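# Add the real meter to a blue crate row

## Task

Take the handheld meter lying on the green mat (ignore the empty meter shell) and put it into a row inside one of the large blue crates. It must match the meters already there: display facing up, turned and tilted the same way, one long edge resting on the crate floor, leaning back against the last meter of that row, and lined up with the row. A row takes four meters. If the crate has just one row and it already holds four, begin a second row next to it instead, laying the meter flat against the wall where rows begin.

## Robot and tools

Robot: two arms, left_arm carrying a left hand and right_arm carrying a right hand (mirror images). Calibrated bases in the scene frame: left_arm at (-0.055, +0.450, 0) m, right_arm at (-0.016, -0.420, 0) m, both nearly unrotated. A post stands behind the arms. Loose items may occasionally get nudged by something else.

Frame: scene frame, origin at table height midway between the nominal bases, +z up, +x out over the table, left_arm on +y. Image sides do not match arm names. Positions and velocities in results use this frame; reported positions can be a few cm off.

Hand point: a point fixed to the palm, 0.05 m in front of it and 0.15 m from the wrist flange. Its +z runs along straight fingers, +y out of the palm, +x across the palm away from the thumb on the right hand (toward the thumb on the left). Straight fingers extend 0.06-0.07 m past it along +z, about 0.06 m behind it along -y. A wrist bracket on the little-finger side can strike things. With the fingers level, the wrist may sit lower than the hand point and meet the table first.

Row layout (used by execute_actions and move): 28 numbers, each in [-1, 1]. Numbers 1-6: left_arm dx, dy, dz, rx, ry, rz. 7-12: left hand motors in order little, ring, middle, index, thumb_bend, thumb_turn. 13-14: left force_limit, speed. 15-28: the same fourteen for the right arm and hand. Pose numbers are offsets, not poses: they count from that arm's Hand target at the start of the action or move, along the Hand target's own axes; 1.0 equals 0.6 m or 180 degrees; rx, ry, rz form one rotation vector. All zeros for an arm's six pose numbers asks nothing new of it. Finger numbers are absolute targets: +1 open/straight, -1 closed; thumb_turn +1 beside the palm, -1 opposite the fingers. force_limit runs from about 0 N at -1 to 10 N at +1 (15 N for the thumb motors); speed climbs from near zero at -1 to full at +0.48 and above. Every row must repeat each hand's last sent eight numbers to keep it unchanged; use -0.94 or lower speed for a gentle close. With the thumb in front, the hand encloses objects about 0.035-0.065 m thick.

execute_actions: actions is a list of actions; each action is a table of 1-15 rows, one per 1/30 s step, the last row held to step 15. Each row in an action counts from the same start pose. cameras optionally names cam_high, cam_low, cam_left_wrist, cam_right_wrist or all; an empty actions list returns images by default.

move: target is one row or a list of up to 15 rows, every offset counted from the same starting Hand targets. speed is path top speed in m/s (0.002-3.6, default 0.25), one value or one per target. blend in m rounds corners in a list (0 means stop at each). stop_force, 3-120 N for both arms, ends an arm's path when its wrist sensor reads that much push against the motion; use it slowly (about 0.005 m/s) for touching down. zero (only with stop_force, default true) re-zeroes before the move. blocking=false returns early, not allowed with stop_force. Paths are straight and do not avoid obstacles; everything ends within 10 s. The result adds a move: line, e.g. done, off_target, moving, held or fault, plus limits such as paced or held.

wait: seconds 0-3600, sends nothing new. stop: brakes a running move. zoom_image: camera plus region [x0, y0, x1, y1] in pixels, at most 504 square, on the newest image. show_instructions: shows reference pages. zero_wrist_force: arm is left_arm or right_arm. finished_scene: optional scene 1; ends irreversibly.

Results: end_effector_position (m), end_effector_quat_wxyz, velocities, Hand target (the next offsets' origin), joint positions and torques, Wrist force/torque in the end effector's axes, and hand_measured, hand_stopped_by (moving, target, force, stalled, fault), hand_load_n per motor. A dropped grip shows as hand_load_n near 0. Orientation commands are clipped to 32 degrees from measured each step; a hand point may rest short of its Hand target, so send the remaining gap as an offset.

Avoid: dropping the meter even a few mm, releasing it while moving, fast impacts, pressing past firm contact (stiff arms fault), net force near 150 N or wrist torque limits (26.3 N m), arms touching each other, wrists near their own base axis, overheating from long stretched holds, and anything leaving the table. A fault halts the arm for 10 s.

Each tool is called after "Call:" as name(argument=value, ...) on one line, values as JSON.

Reference images:

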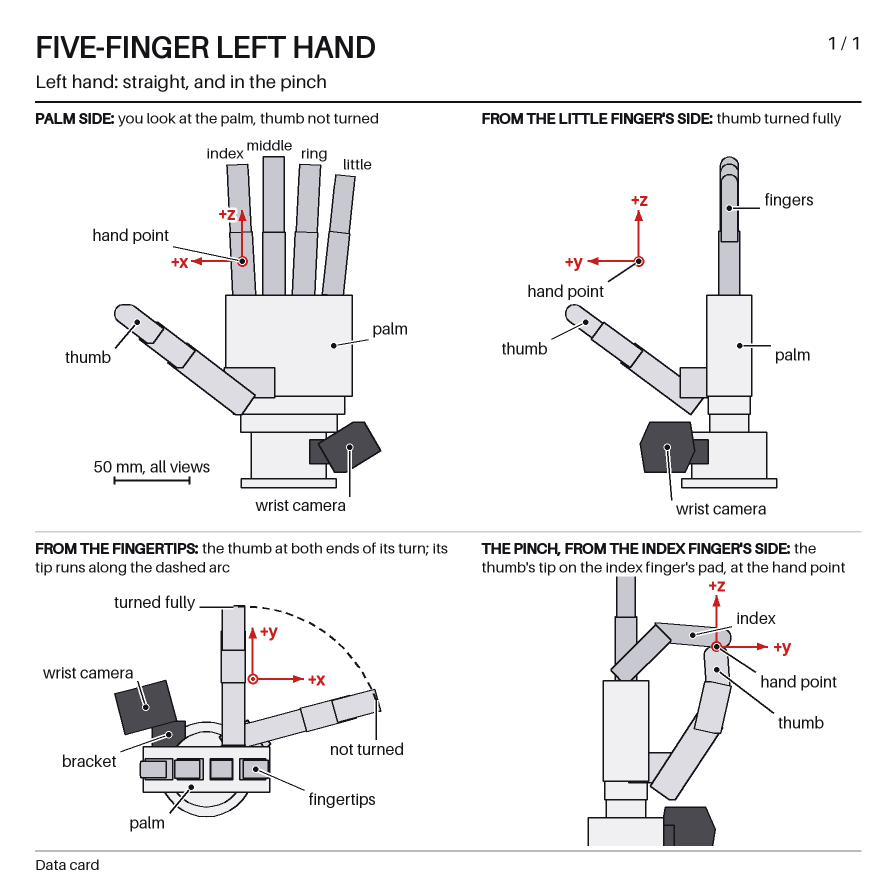

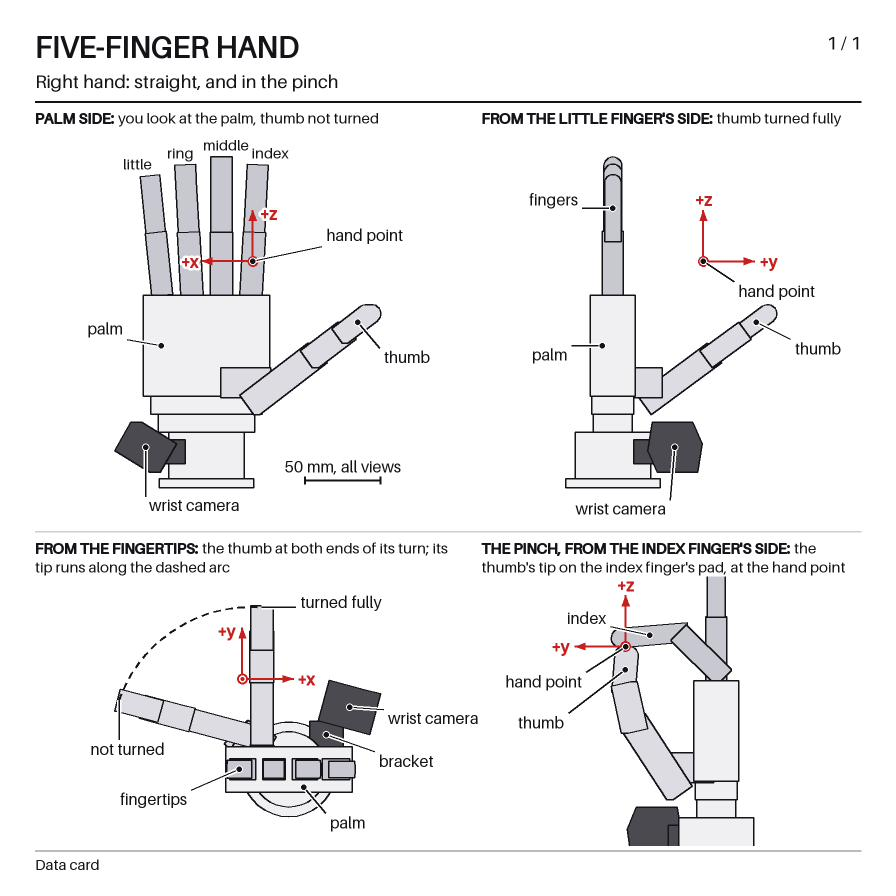

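## Session

Call:
execute_actions(actions=[])

Scene clock: 0.00 s.
left_arm: end_effector_position=(+0.0795, -0.0336, +0.2701) hand_measured=(+1.000, +1.000, +1.000, +1.000, +1.000, +1.000) hand_load_n=(+0.0, +0.0, +0.0, +0.0, +0.0, +0.0) hand_stopped_by=(target, target, target, target, target, target) hand_force_limit=0.00 hand_speed=-0.80 end_effector_quat_wxyz=(-0.012, +0.951, +0.038, -0.307) | right_arm: end_effector_position=(+0.8403, -0.3572, +0.3126) hand_measured=(+1.000, +1.000, +1.000, +1.000, +1.000, +1.000) hand_load_n=(+0.0, +0.0, +0.0, +0.0, +0.0, +0.0) hand_stopped_by=(target, target, target, target, target, target) hand_force_limit=0.00 hand_speed=-0.80 end_effector_quat_wxyz=(+0.502, -0.254, +0.714, -0.415)
Joint positions: left_arm=[2.411 -2.02 -1.372 1.342 -1.154 0.83] | right_arm=[-0.047 -1.009 1.106 0.06 1.847 -2.56]
Joint velocities: within noise
Joint torques (N m): no reading
Motor temperatures (°C): left_arm=[41 31 36 39 45 42] | right_arm=[36 37 35 38 39 39]
Wrist force (N): no reading
Wrist torque (N m): no reading
Wrist force, peak (N): no reading
Hand target: left_arm +0.0795, -0.0336, +0.2701; -0.012, +0.951, +0.038, -0.307 | right_arm +0.8403, -0.3572, +0.3126; +0.502, -0.254, +0.714, -0.415

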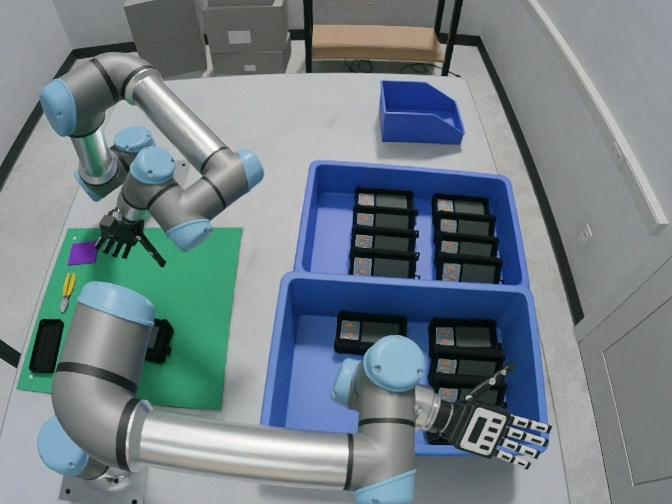

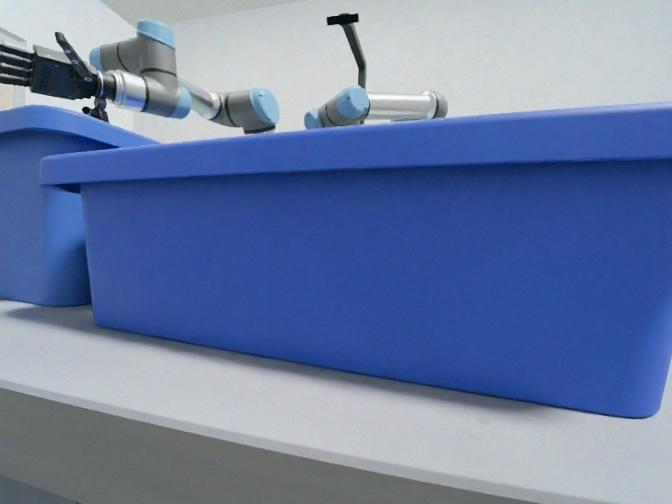

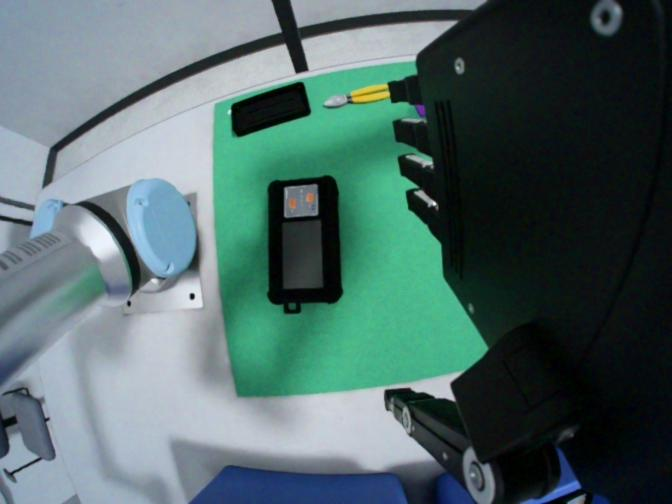

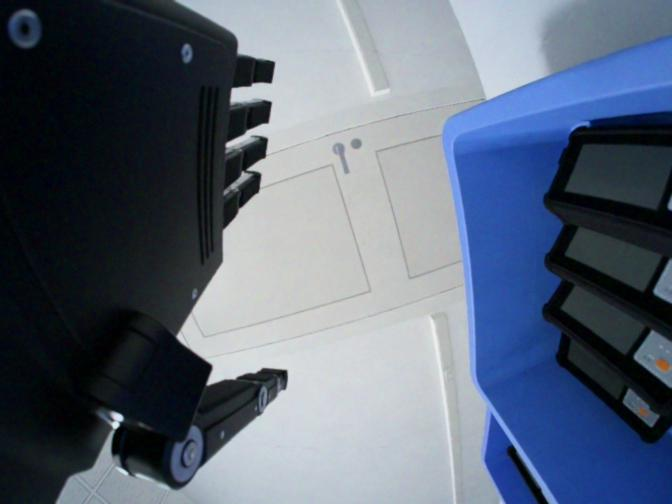

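Call:
zoom_image(camera="cam_high", region=[260, 150, 560, 475])

Call:
zoom_image(camera="cam_left_wrist", region=[200, 60, 500, 410])

Call:
zoom_image(camera="cam_high", region=[0, 200, 260, 440])

Call:
zoom_image(camera="cam_right_wrist", region=[420, 80, 672, 504])

Scaled by 1.551 from the camera's image (finer frame: 960x720).

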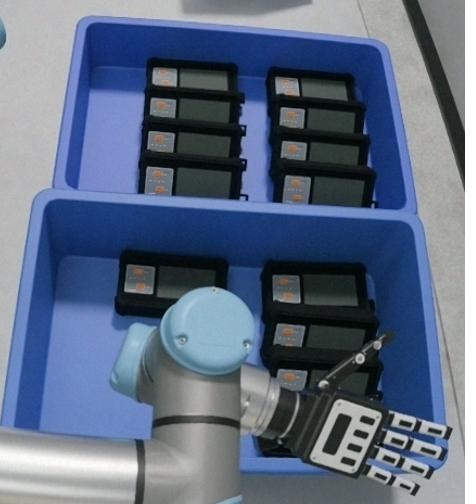

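Scaled by 1.440 from the camera's image (finer frame: 960x720).

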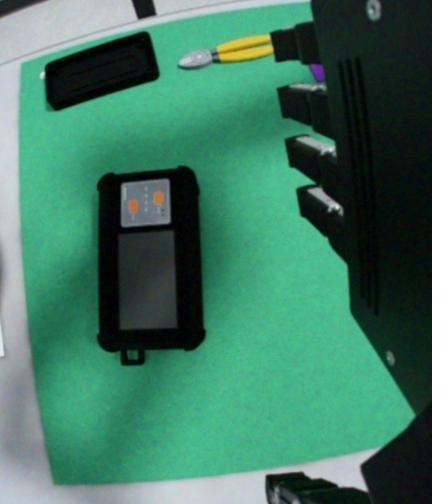

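Scaled by 1.938 from the camera's image (finer frame: 960x720).

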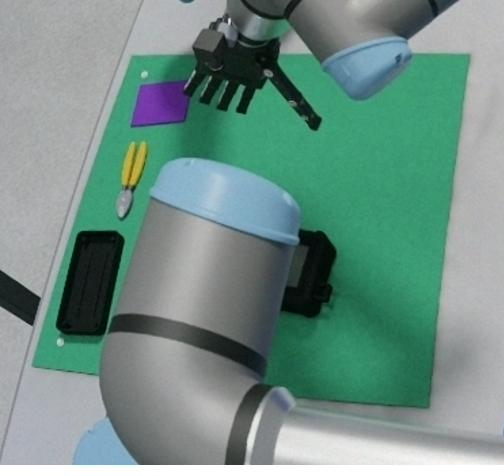

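Scaled by 1.189 from the camera's image (finer frame: 960x720).

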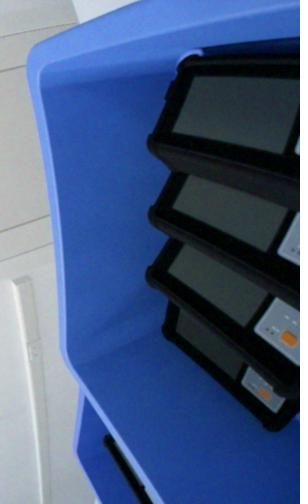

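Call:
move(target=[0.172,-0.377,-0.574,0,0,0,1,1,1,1,1,1,0,-0.8,0,0,0,0,0,0,1,1,1,1,1,1,0,-0.8], speed=0.3, cameras=["cam_high","cam_left_wrist"])

Scene clock: 227.50 s.
left_arm: end_effector_position=(+0.3391, +0.1983, +0.4907) hand_measured=(+1.000, +1.000, +1.000, +1.000, +1.000, +1.000) hand_load_n=(+0.0, +0.0, +0.0, +0.0, +0.0, +0.0) hand_stopped_by=(target, target, target, target, target, target) hand_force_limit=0.00 hand_speed=-0.80 end_effector_quat_wxyz=(-0.005, +0.951, +0.042, -0.306) | right_arm: end_effector_position=(+0.8403, -0.3572, +0.3126) hand_measured=(+1.000, +1.000, +1.000, +1.000, +1.000, +1.000) hand_load_n=(+0.0, +0.0, +0.0, +0.0, +0.0, -0.5) hand_stopped_by=(target, target, target, target, target, target) hand_force_limit=0.00 hand_speed=-0.80 end_effector_quat_wxyz=(+0.502, -0.255, +0.714, -0.415)
Joint positions: left_arm=[3.066 -2.186 -0.571 0.569 -1.491 1.399] | right_arm=[-0.047 -1.009 1.106 0.06 1.847 -2.56]
Joint torques (N m): left_arm=[-9.53 55 9.11 -0.27 2.45 -0.89] | right_arm=[-0.07 -43.8 -20.19 -1.05 0.22 0.19]
Wrist force (N): left_arm=[0.0 -0.5 0.1] | right_arm=[0.0 0.1 -0.5]
Wrist torque (N m): left_arm=[-0.10 0.01 0.06] | right_arm=[0.04 0.01 0.01]
Wrist force, peak (N): left_arm=[-2.1 -1.3 -1.7] | right_arm=[-0.2 0.4 -0.8]
Hand target: left_arm +0.3391, +0.1983, +0.4907; -0.005, +0.951, +0.042, -0.306 (not the last commanded pose) | right_arm +0.8403, -0.3572, +0.3126; +0.502, -0.254, +0.714, -0.415
Off the commanded pose: left_arm 0.014 m, 1 deg | right_arm 0.000 m, 0 deg.
move: held (left_arm; a check stopped the path); limits=held
pose unreachable (left arm): on one or more control steps of this call, first in action 0 (counted from 0), this arm could not follow its commanded pose, so it was not sent that pose on those steps. It may still have moved: this result reports where it is.
cause: moving toward the commanded pose would bring two parts of the arm too close to each other (joints 3 (elbow) to 6 (wrist 3) lie between them).
cam_left_wrist: T_world_to_cam=[[0.15534, 0.98262, -0.10161, -0.20105], [0.98033, -0.16601, -0.10674, -0.23634], [-0.12175, -0.08303, -0.98908, 0.65388]] pos_world=[0.34253, 0.21261, 0.60109]

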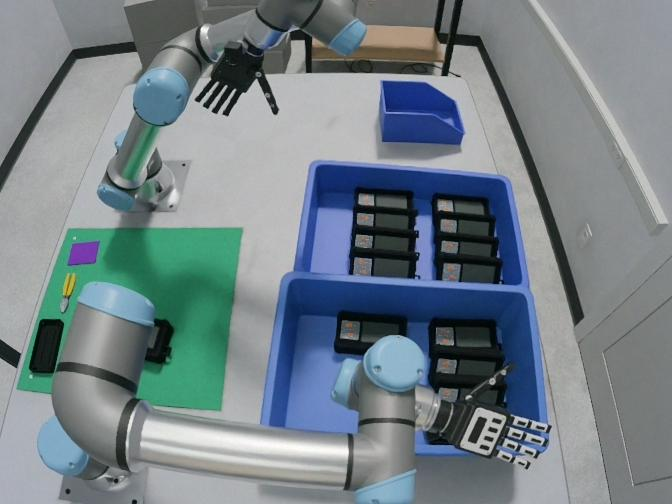

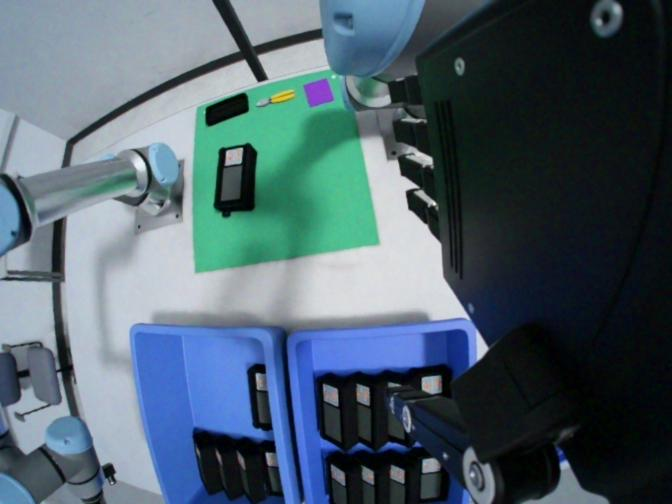

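Call:
zoom_image(camera="cam_left_wrist", region=[120, 300, 320, 504])

Call:
zoom_image(camera="cam_left_wrist", region=[280, 310, 480, 504])

Call:
zoom_image(camera="cam_left_wrist", region=[180, 70, 400, 290])

Scaled by 2.471 from the camera's image (finer frame: 960x720).

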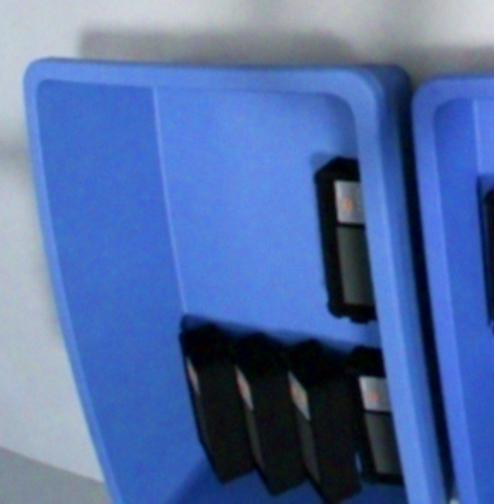

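Scaled by 2.520 from the camera's image (finer frame: 960x720).

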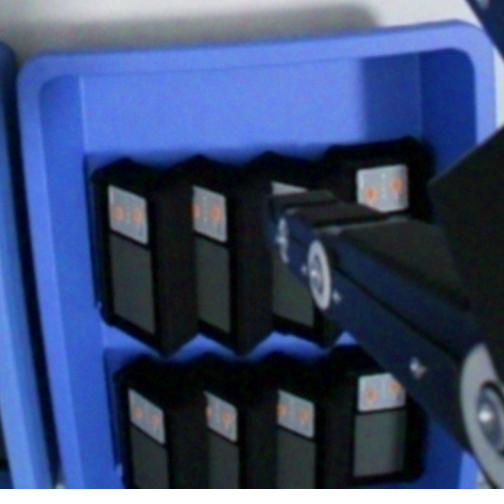

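Scaled by 2.291 from the camera's image (finer frame: 960x720).

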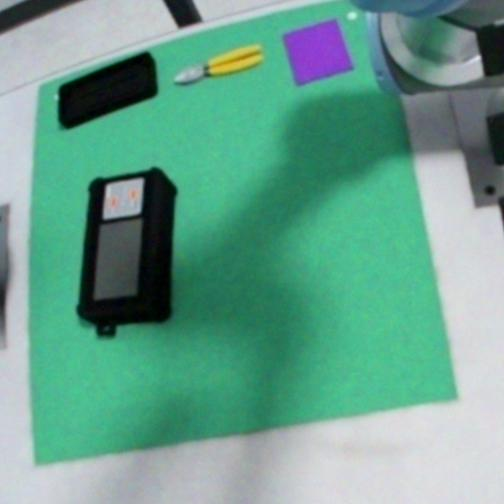

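Call:
move(target=[[0,0,0,0,0,0,1,1,1,1,1,1,0,-0.8,-0.127,-0.212,-0.037,0,0,0,1,1,1,1,1,1,0,-0.8],[0,0,0,0,0,0,1,1,1,1,1,1,0,-0.8,-0.087,-0.055,-0.908,-0.052,0.19,0.025,1,1,1,1,1,1,0,-0.8]], speed=0.3, blend=0.05, cameras=["cam_high"])

Scene clock: 282.93 s.
left_arm: end_effector_position=(+0.3391, +0.1983, +0.4907) hand_measured=(+1.000, +1.000, +1.000, +1.000, +1.000, +1.000) hand_load_n=(+0.0, +0.0, +0.0, +0.0, +0.0, +0.0) hand_stopped_by=(target, target, target, target, target, target) hand_force_limit=0.00 hand_speed=-0.80 end_effector_quat_wxyz=(-0.005, +0.951, +0.042, -0.306) | right_arm: end_effector_position=(+0.4166, -0.1769, +0.4535) hand_measured=(+1.000, +1.000, +1.000, +1.000, +1.000, +1.000) hand_load_n=(+0.0, +0.0, +0.0, +0.0, +0.0, -0.5) hand_stopped_by=(target, target, target, target, target, target) hand_force_limit=0.00 hand_speed=-0.80 end_effector_quat_wxyz=(+0.316, -0.172, +0.844, -0.397)
Joint positions: left_arm=[3.066 -2.186 -0.572 0.569 -1.491 1.399] | right_arm=[0.624 -1.352 1.158 1.312 2.573 -1.622]
Joint torques (N m): left_arm=[-4.16 54.36 7.63 -0.23 2.47 0.16] | right_arm=[-12.55 -38.72 -10.53 0.47 -0.74 -1.86]
Wrist force (N): left_arm=[0.0 -0.6 0.0] | right_arm=[-0.5 0.2 -1.1]
Wrist torque (N m): left_arm=[-0.11 0.01 0.06] | right_arm=[0.06 0.11 0.00]
Wrist force, peak (N): left_arm=[0.0 -0.7 -0.3] | right_arm=[1.7 1.0 -6.4]
Hand target: left_arm +0.3391, +0.1983, +0.4907; -0.005, +0.951, +0.042, -0.306 | right_arm +0.4166, -0.1769, +0.4535; +0.316, -0.172, +0.844, -0.397 (not the last commanded pose)
Off the commanded pose: left_arm 0.000 m, 0 deg | right_arm 0.071 m, 8 deg.
move: held (right_arm; a check stopped the path); limits=held
pose unreachable (right arm): on one or more control steps of this call, first in action 0 (counted from 0), this arm could not follow its commanded pose, so it was not sent that pose on those steps. It may still have moved: this result reports where it is.
cause: moving toward the commanded pose would bring two parts of the arm too close to each other (joints 4 (wrist 1) to 6 (wrist 3) lie between them).

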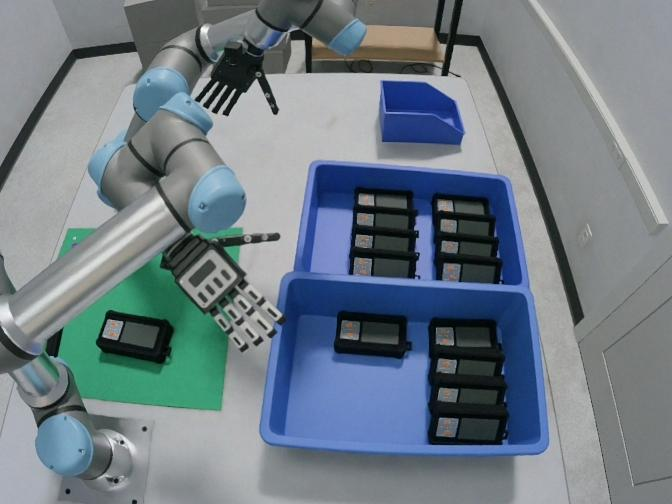

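Call:
zoom_image(camera="cam_high", region=[260, 260, 560, 470])

Call:
zoom_image(camera="cam_high", region=[70, 280, 240, 400])

Call:
zoom_image(camera="cam_high", region=[290, 155, 540, 295])

Scaled by 1.680 from the camera's image (finer frame: 960x720).

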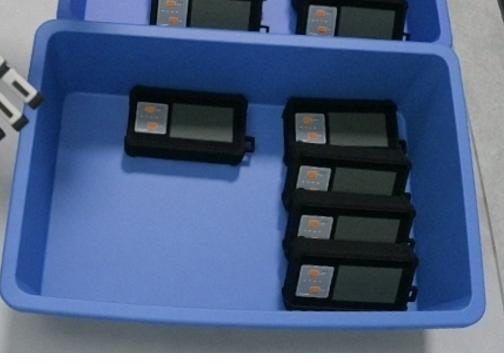

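Scaled by 2.965 from the camera's image (finer frame: 960x720).

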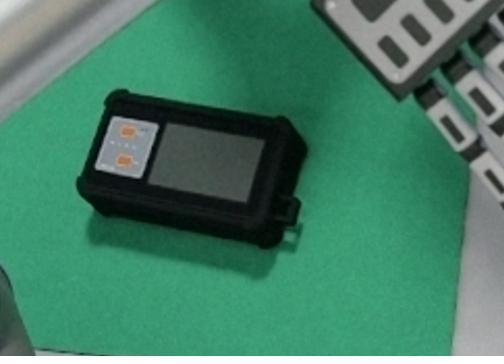

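Scaled by 2.016 from the camera's image (finer frame: 960x720).

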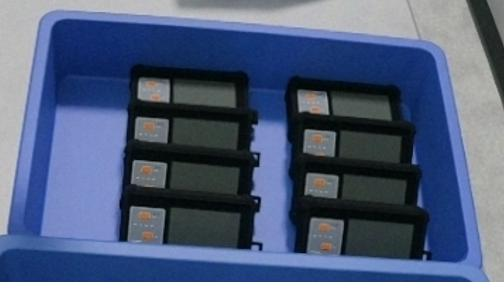

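Call:
move(target=[0,0,0,0,0,0,1,1,1,1,1,1,0,-0.8,0.12,0.036,-0.155,-0.267,0.212,0.115,1,1,1,1,1,1,0,-0.8], speed=0.3, cameras=["cam_high","cam_right_wrist"])

Call:
zoom_image(camera="cam_high", region=[400, 300, 550, 470])

Scene clock: 402.73 s.
left_arm: end_effector_position=(+0.3391, +0.1983, +0.4907) hand_measured=(+1.000, +1.000, +1.000, +1.000, +1.000, +1.000) hand_load_n=(+0.0, +0.0, +0.0, +0.0, +0.0, +0.0) hand_stopped_by=(target, target, target, target, target, target) hand_force_limit=0.00 hand_speed=-0.80 end_effector_quat_wxyz=(-0.005, +0.951, +0.042, -0.306) | right_arm: end_effector_position=(+0.3001, -0.1502, +0.4531) hand_measured=(+1.000, +1.000, +1.000, +1.000, +1.000, +1.000) hand_load_n=(+0.0, +0.0, +0.0, +0.0, +0.0, +0.0) hand_stopped_by=(target, target, target, target, target, target) hand_force_limit=0.00 hand_speed=-0.80 end_effector_quat_wxyz=(+0.000, -0.001, +1.000, +0.000)
Joint positions: left_arm=[3.066 -2.186 -0.572 0.569 -1.491 1.399] | right_arm=[0.27 -1.444 1.136 1.879 1.571 -1.326]
Joint torques (N m): left_arm=[6.25 54.16 7.61 -0.3 2.68 0.18] | right_arm=[-12.22 -33.7 -8.6 3.87 -2.4 -1.58]
Wrist force (N): left_arm=[-0.1 -0.5 0.0] | right_arm=[0.4 0.1 -1.4]
Wrist torque (N m): left_arm=[-0.09 0.02 0.05] | right_arm=[0.02 0.01 0.00]
Wrist force, peak (N): left_arm=[-0.2 -0.8 0.1] | right_arm=[0.4 0.3 -1.8]
Hand target: left_arm +0.3391, +0.1983, +0.4907; -0.005, +0.951, +0.042, -0.306 | right_arm +0.3000, -0.1502, +0.4531; +0.000, -0.001, +1.000, +0.000
Off the commanded pose: left_arm 0.000 m, 0 deg | right_arm 0.000 m, 0 deg.
move: done
cam_right_wrist: T_world_to_cam=[[-0.26666, 0.96329, -0.03093, 0.2359], [0.8093, 0.24123, 0.53557, -0.44793], [0.52338, 0.11779, -0.84392, 0.35647]] pos_world=[0.23885, -0.16117, 0.54803]

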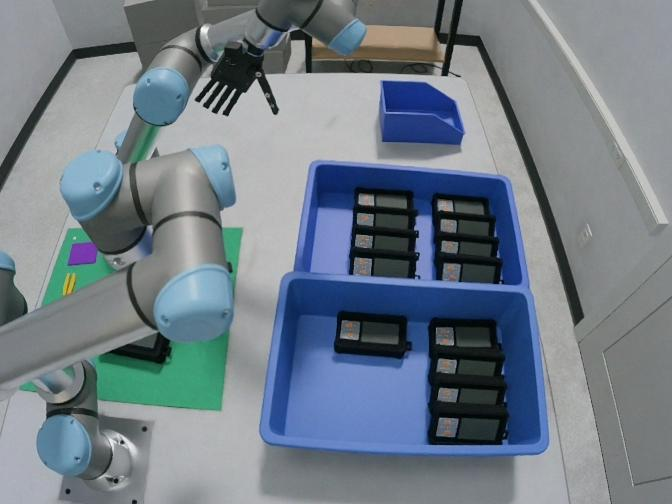

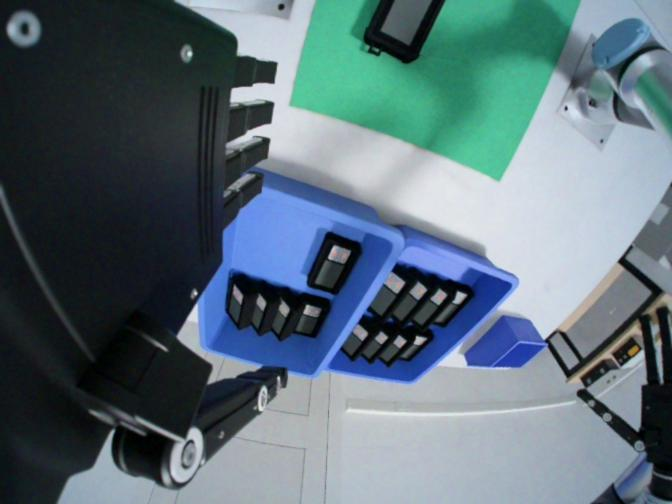

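Scaled by 2.965 from the camera's image (finer frame: 960x720).

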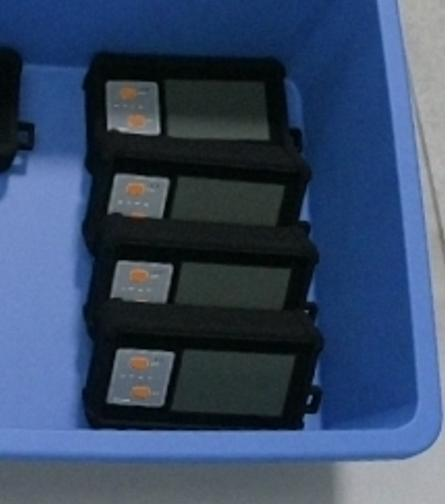

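Call:
move(target=[0,0,0,0,0,0,1,1,1,1,1,1,0,-0.8,0.443,0.098,0.505,0.2774,0.0155,0.0333,1,1,1,1,1,-1,0,-0.3], speed=0.25, cameras=["all"])

Scene clock: 540.80 s.
left_arm: end_effector_position=(+0.3391, +0.1983, +0.4907) hand_measured=(+1.000, +1.000, +1.000, +1.000, +1.000, +1.000) hand_load_n=(+0.0, +0.0, -0.5, +0.0, +0.0, +0.0) hand_stopped_by=(target, target, target, target, target, target) hand_force_limit=0.00 hand_speed=-0.80 end_effector_quat_wxyz=(-0.005, +0.951, +0.042, -0.306) | right_arm: end_effector_position=(+0.0343, -0.0923, +0.1500) hand_measured=(+1.000, +1.000, +1.000, +1.000, +1.000, -1.000) hand_load_n=(+0.0, +0.0, +0.0, +0.0, +0.0, +0.0) hand_stopped_by=(target, target, target, target, target, target) hand_force_limit=0.00 hand_speed=-0.30 end_effector_quat_wxyz=(-0.023, +0.049, +0.905, -0.422)
Joint positions: left_arm=[3.066 -2.186 -0.572 0.569 -1.491 1.399] | right_arm=[1.24 -1.018 1.686 1.76 1.757 -0.158]
Joint torques (N m): left_arm=[7.7 54.14 7.8 -0.3 2.49 0.02] | right_arm=[10.99 -23.45 -18.42 4.26 -1.82 1.76]
Wrist force (N): left_arm=[0.1 -0.7 0.1] | right_arm=[-0.2 0.5 -1.3]
Wrist torque (N m): left_arm=[-0.13 0.00 0.06] | right_arm=[0.19 0.02 -0.20]
Wrist force, peak (N): left_arm=[0.0 -0.8 -0.1] | right_arm=[-0.5 -0.2 -2.3]
Hand target: left_arm +0.3391, +0.1983, +0.4907; -0.005, +0.951, +0.042, -0.306 | right_arm +0.0342, -0.0922, +0.1500; -0.023, +0.049, +0.905, -0.422
Off the commanded pose: left_arm 0.000 m, 0 deg | right_arm 0.000 m, 0 deg.
move: done
cam_left_wrist: T_world_to_cam=[[0.15532, 0.98261, -0.10171, -0.20099], [0.98033, -0.16601, -0.10672, -0.23635], [-0.12175, -0.08313, -0.98907, 0.6539]] pos_world=[0.34253, 0.21261, 0.60108]
cam_right_wrist: T_world_to_cam=[[-0.19702, 0.62177, -0.75802, 0.17498], [0.86668, 0.4719, 0.16181, -0.00909], [0.45831, -0.62508, -0.63184, 0.13487]] pos_world=[-0.01946, -0.0202, 0.21933]

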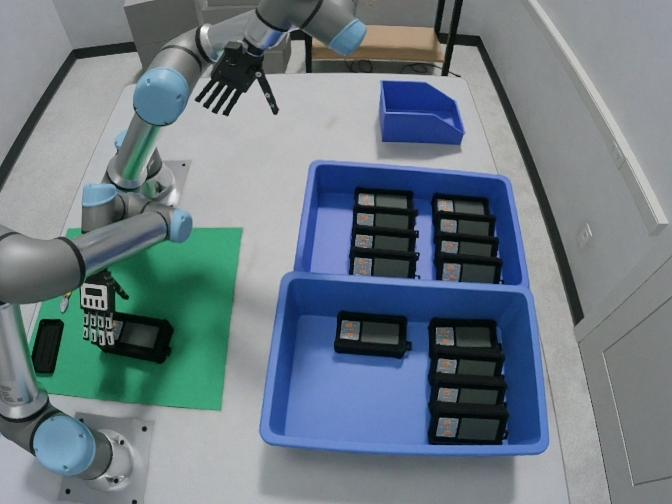

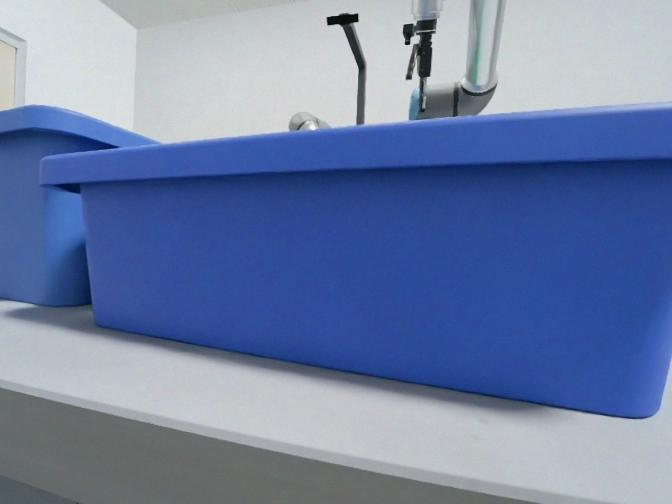

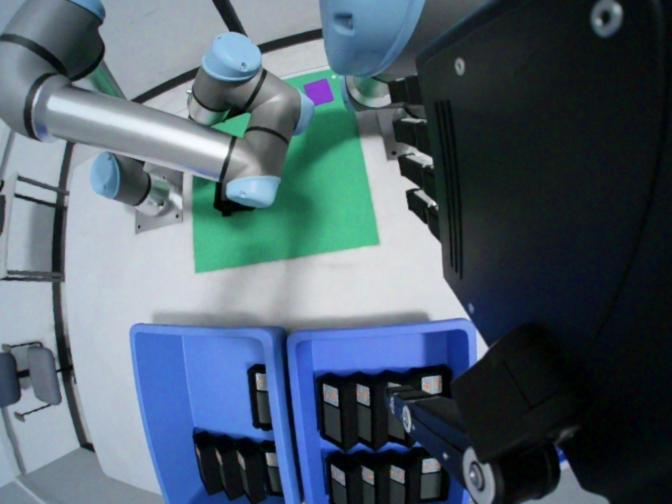

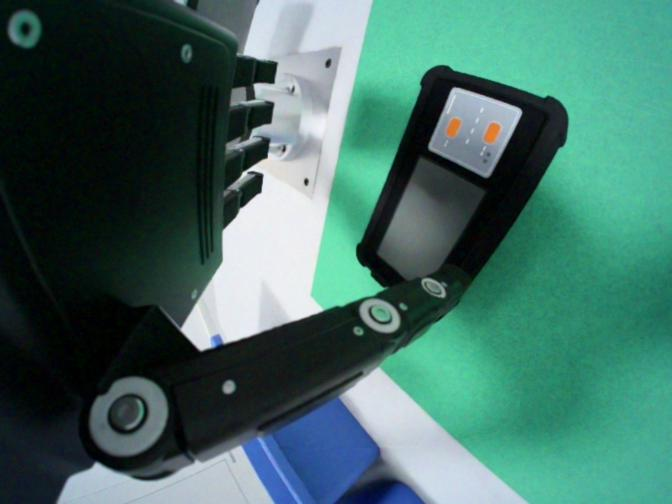

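Call:
zoom_image(camera="cam_right_wrist", region=[330, 40, 600, 320])

Scaled by 1.800 from the camera's image (finer frame: 960x720).

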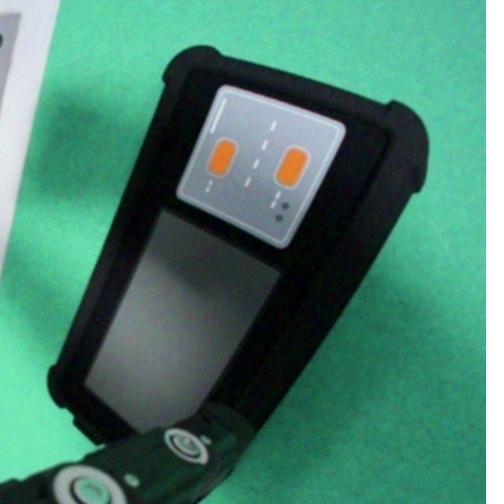

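Call:
zoom_image(camera="cam_right_wrist", region=[340, 220, 520, 380])

Scaled by 2.800 from the camera's image (finer frame: 960x720).

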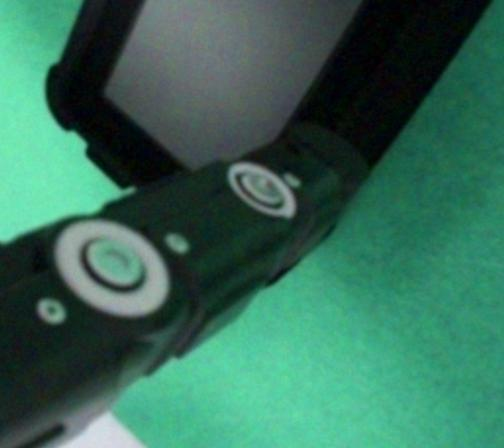

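Call:
zoom_image(camera="cam_high", region=[320, 295, 430, 375])

Scaled by 4.582 from the camera's image (finer frame: 960x720).

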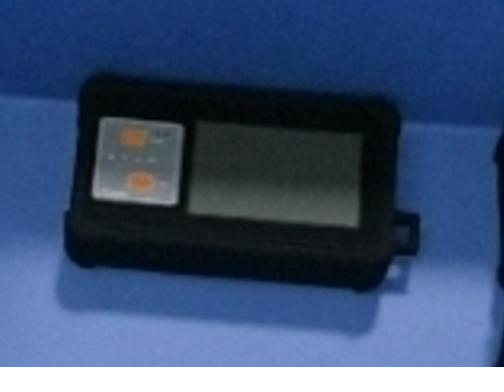

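Call:
move(target=[0,0,0,0,0,0,1,1,1,1,1,1,0,-0.8,0.022,0.204,-0.088,0,0,0,1,1,1,1,1,-1,0,-0.3], speed=0.25, cameras=["cam_right_wrist","cam_high"])

Call:
zoom_image(camera="cam_high", region=[90, 300, 190, 380])

Scene clock: 745.40 s.
left_arm: end_effector_position=(+0.3391, +0.1983, +0.4907) hand_measured=(+1.000, +1.000, +1.000, +1.000, +1.000, +1.000) hand_load_n=(+0.0, -0.5, +0.0, +0.0, +0.0, +0.0) hand_stopped_by=(target, target, target, target, target, target) hand_force_limit=0.00 hand_speed=-0.80 end_effector_quat_wxyz=(-0.005, +0.951, +0.042, -0.306) | right_arm: end_effector_position=(+0.0332, -0.0229, +0.1139) hand_measured=(+1.000, +1.000, +1.000, +1.000, +1.000, -1.000) hand_load_n=(+0.0, +0.0, +0.0, +0.0, +0.0, +0.0) hand_stopped_by=(target, target, target, target, target, target) hand_force_limit=0.00 hand_speed=-0.30 end_effector_quat_wxyz=(-0.023, +0.049, +0.906, -0.421)
Joint positions: left_arm=[3.066 -2.186 -0.572 0.569 -1.491 1.399] | right_arm=[1.286 -0.835 1.467 1.798 1.722 -0.13]
Joint torques (N m): left_arm=[7.57 54.15 7.29 -0.32 2.3 0.19] | right_arm=[-13.1 -53.99 -6.63 1.2 2.46 -1.6]
Wrist force (N): left_arm=[0.1 -0.4 -0.1] | right_arm=[-0.1 0.5 -1.0]
Wrist torque (N m): left_arm=[-0.08 -0.01 0.06] | right_arm=[0.13 -0.02 -0.01]
Wrist force, peak (N): left_arm=[-0.1 -0.8 0.0] | right_arm=[-1.2 4.8 -3.0]
Hand target: left_arm +0.3391, +0.1983, +0.4907; -0.005, +0.951, +0.042, -0.306 | right_arm +0.0332, -0.0230, +0.1139; -0.023, +0.049, +0.906, -0.421 (not the last commanded pose)
Off the commanded pose: left_arm 0.000 m, 0 deg | right_arm 0.056 m, 0 deg.
move: held (right_arm; a check stopped the path); limits=held
pose unreachable (right arm): on one or more control steps of this call, first in action 0 (counted from 0), this arm could not follow its commanded pose, so it was not sent that pose on those steps. It may still have moved: this result reports where it is.
cause: moving toward the commanded pose would bring a part of the arm too close to another arm (a part of this arm just beyond joint 4 (wrist 1) and a part of the left arm just beyond its joint 2 (shoulder lift), along the way the arms are being sent, or toward where that arm still pushes).
cam_right_wrist: T_world_to_cam=[[-0.19832, 0.62367, -0.75611, 0.10411], [0.86645, 0.47218, 0.16222, -0.03503], [0.4582, -0.62295, -0.63402, 0.15619]] pos_world=[-0.02056, 0.04891, 0.18343]
Images, in order (width x height): cam_high 672x504, cam_right_wrist 672x504.

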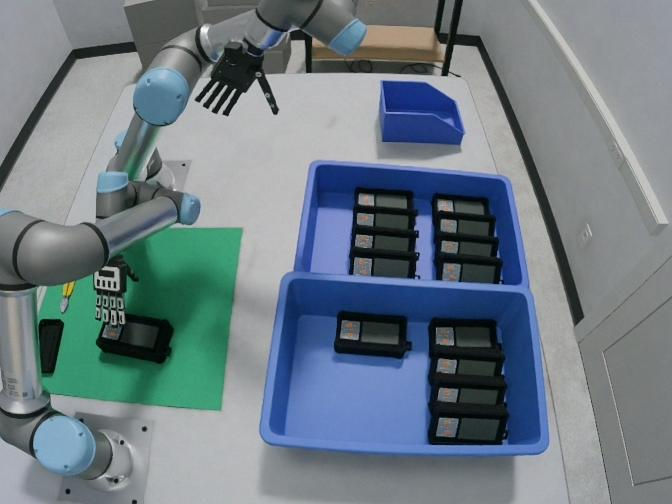

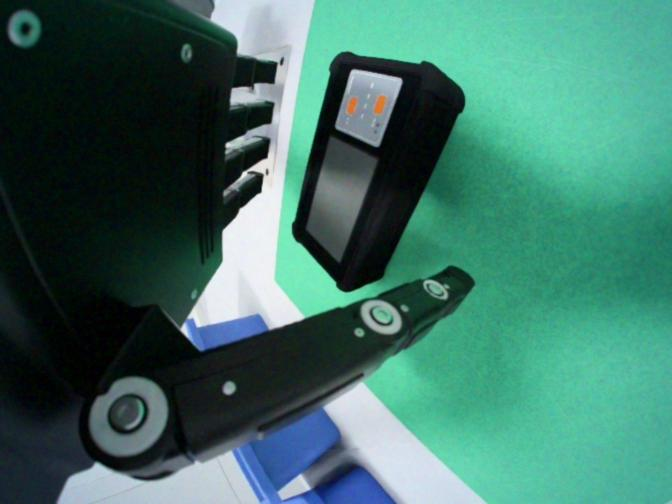

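Scaled by 5.040 from the camera's image (finer frame: 960x720).

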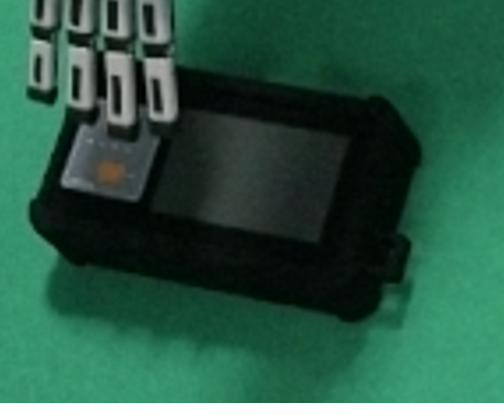

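Call:
zoom_image(camera="cam_right_wrist", region=[270, 30, 490, 310])

Scaled by 1.800 from the camera's image (finer frame: 960x720).

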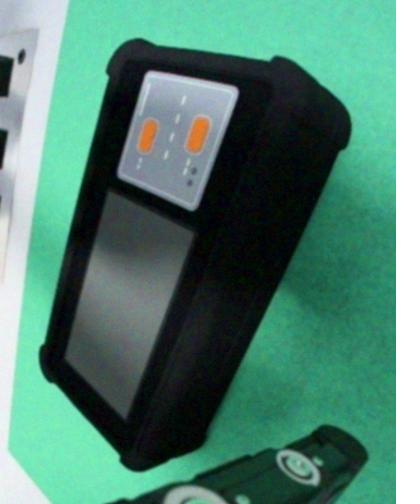

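Call:
move(target=[0.39,0.366,-0.219,0,0,0,1,1,1,1,1,1,0,-0.8,-0.009,-0.117,0.01,0,0,0,1,1,1,1,1,-1,0,-0.3], speed=0.25, cameras=["cam_left_wrist"])

Scene clock: 867.47 s.
left_arm: end_effector_position=(+0.3542, +0.1863, +0.4860) hand_measured=(+1.000, +1.000, +1.000, +1.000, +1.000, +1.000) hand_load_n=(+0.0, +0.0, +0.0, +0.0, +0.0, +0.0) hand_stopped_by=(target, target, target, target, target, target) hand_force_limit=0.00 hand_speed=-0.80 end_effector_quat_wxyz=(-0.002, +0.951, +0.043, -0.307) | right_arm: end_effector_position=(+0.0332, -0.0302, +0.1211) hand_measured=(+1.000, +1.000, +1.000, +1.000, +1.000, -1.000) hand_load_n=(+0.0, +0.0, +0.0, +0.0, -0.5, +0.0) hand_stopped_by=(target, target, target, target, target, target) hand_force_limit=0.00 hand_speed=-0.30 end_effector_quat_wxyz=(-0.023, +0.049, +0.906, -0.421)
Joint positions: left_arm=[3.05 -2.257 -0.464 0.533 -1.475 1.386] | right_arm=[1.282 -0.859 1.49 1.799 1.725 -0.132]
Joint torques (N m): left_arm=[9.21 54.56 6.38 -0.5 -2.29 1.31] | right_arm=[-13.28 -52.8 -6.34 4.31 2.5 -1.54]
Wrist force (N): left_arm=[-0.2 -0.8 0.3] | right_arm=[-0.4 0.3 -1.5]
Wrist torque (N m): left_arm=[-0.16 0.05 -0.08] | right_arm=[0.14 0.05 -0.01]
Wrist force, peak (N): left_arm=[-3.8 -1.2 -1.3] | right_arm=[-0.7 0.3 -1.5]
Hand target: left_arm +0.3542, +0.1863, +0.4860; -0.002, +0.951, +0.043, -0.307 (not the last commanded pose) | right_arm +0.0332, -0.0302, +0.1211; -0.023, +0.049, +0.906, -0.421 (not the last commanded pose)
Off the commanded pose: left_arm 0.327 m, 0 deg | right_arm 0.061 m, 0 deg.
move: held (left_arm; a check stopped the path), off_target (right_arm; braked when a check withheld steps of left_arm); limits=held
pose unreachable (left arm): on one or more control steps of this call, first in action 0 (counted from 0), this arm could not follow its commanded pose, so it was not sent that pose on those steps. It may still have moved: this result reports where it is.
cause: moving toward the commanded pose would bring two parts of the arm too close to each other (joints 3 (elbow) to 6 (wrist 3) lie between them).
cam_left_wrist: T_world_to_cam=[[0.15065, 0.98269, -0.10777, -0.18754], [0.98073, -0.16228, -0.10877, -0.25349], [-0.12438, -0.08931, -0.98821, 0.65177]] pos_world=[0.35792, 0.20137, 0.5963]

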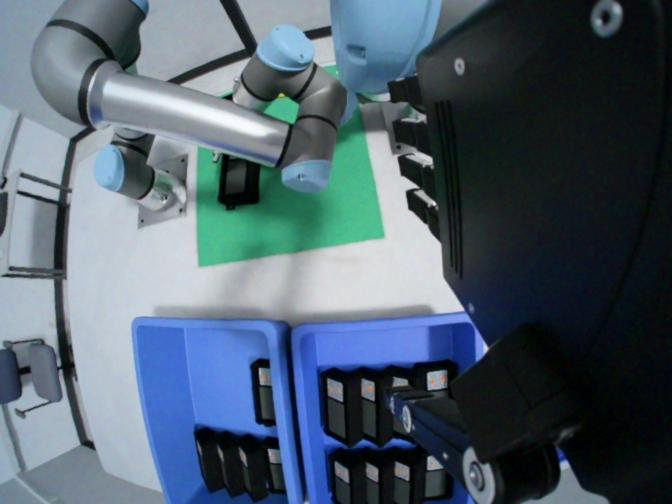

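Call:
move(target=[[0,0,0,-0.001,0.199,0.028,1,1,1,1,1,1,0,-0.8,0,0,0,0,0,0,1,1,1,1,1,-1,0,-0.3],[0.267,0.417,0.01,-0.001,0.199,0.028,1,1,1,1,1,1,0,-0.8,0,0,0,0,0,0,1,1,1,1,1,-1,0,-0.3]], speed=0.3, blend=0.03, cameras=["cam_left_wrist","cam_high"])

Scene clock: 895.63 s.
left_arm: end_effector_position=(+0.4161, +0.0761, +0.4300) hand_measured=(+1.000, +1.000, +1.000, +1.000, +1.000, +1.000) hand_load_n=(+0.0, +0.0, +0.0, +0.0, -0.5, +0.0) hand_stopped_by=(target, target, target, target, target, target) hand_force_limit=0.00 hand_speed=-0.80 end_effector_quat_wxyz=(+0.010, +1.000, +0.000, +0.006) | right_arm: end_effector_position=(+0.0332, -0.0302, +0.1211) hand_measured=(+1.000, +1.000, +1.000, +1.000, +1.000, -1.000) hand_load_n=(+0.0, +0.0, +0.0, +0.0, +0.5, +0.0) hand_stopped_by=(target, target, target, target, target, target) hand_force_limit=0.00 hand_speed=-0.30 end_effector_quat_wxyz=(-0.023, +0.049, +0.906, -0.421)
Joint positions: left_arm=[2.812 -2.284 -0.333 1.065 -1.556 1.207] | right_arm=[1.282 -0.859 1.49 1.799 1.725 -0.132]
Joint torques (N m): left_arm=[9.58 56.49 7.04 0.03 -1.89 1.24] | right_arm=[-13.22 -53.21 -6.42 4.08 2.42 -1.58]
Wrist force (N): left_arm=[1.6 -0.7 -0.9] | right_arm=[-0.3 0.4 -1.5]
Wrist torque (N m): left_arm=[-0.10 -0.12 -0.03] | right_arm=[0.15 0.03 0.00]
Wrist force, peak (N): left_arm=[6.6 0.8 4.5] | right_arm=[-0.2 0.2 -1.9]
Hand target: left_arm +0.4160, +0.0761, +0.4300; +0.010, +1.000, +0.000, +0.006 (not the last commanded pose) | right_arm +0.0332, -0.0302, +0.1211; -0.023, +0.049, +0.906, -0.421
Off the commanded pose: left_arm 0.159 m, 1 deg | right_arm 0.000 m, 0 deg.
led back after a hold (left arm): the arm was led back toward your command in small steps, so it may still be short of it.
move: held (left_arm; a check stopped the path); path passed 1 of 2 targets; limits=held
pose unreachable (left arm): on one or more control steps of this call, first in action 0 (counted from 0), this arm could not follow its commanded pose, so it was not sent that pose on those steps. It may still have moved: this result reports where it is.
cause: moving toward the commanded pose would bring a part of the arm too close to another arm (a part of this arm just beyond joint 2 (shoulder lift) and a part of the right arm just beyond its joint 4 (wrist 1), at the place that arm is still heading or pushing toward).
cam_left_wrist: T_world_to_cam=[[0.26528, 0.96415, 0.00681, -0.1901], [0.83583, -0.23349, 0.49685, -0.53288], [0.48063, -0.12611, -0.86781, 0.29361]] pos_world=[0.35471, 0.09589, 0.52085]
Images, in order (width x height): cam_high 672x504, cam_left_wrist 672x504.

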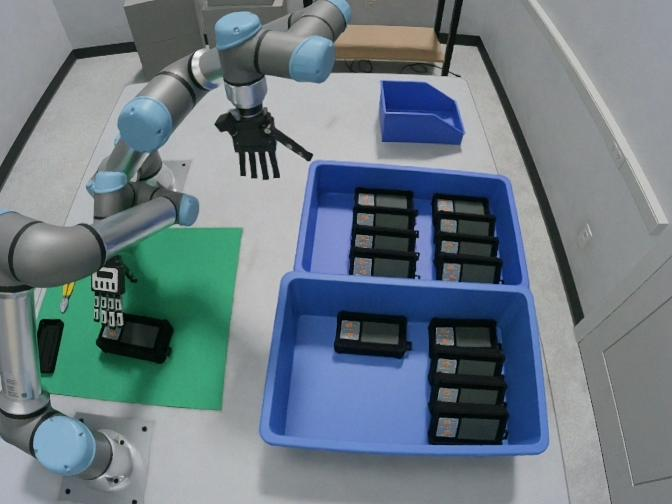

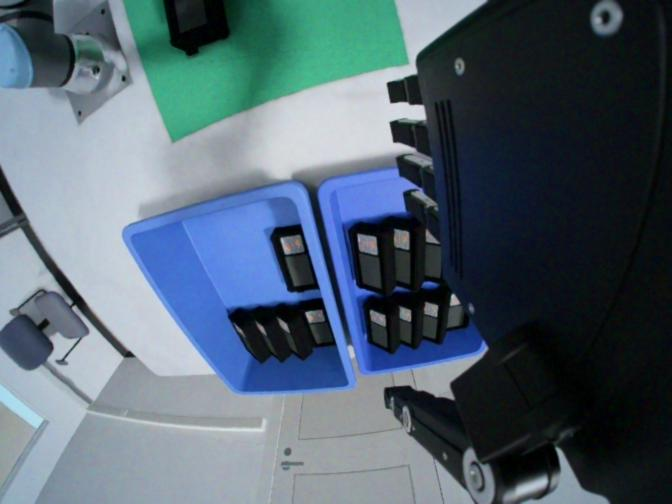

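Call:
zoom_image(camera="cam_left_wrist", region=[210, 210, 370, 400])

Call:
zoom_image(camera="cam_left_wrist", region=[340, 200, 480, 370])

Scaled by 2.653 from the camera's image (finer frame: 960x720).

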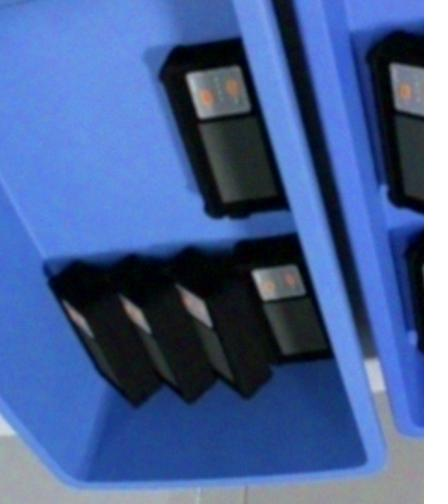

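Scaled by 2.965 from the camera's image (finer frame: 960x720).

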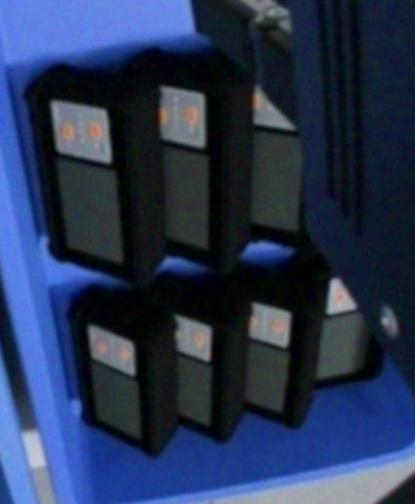

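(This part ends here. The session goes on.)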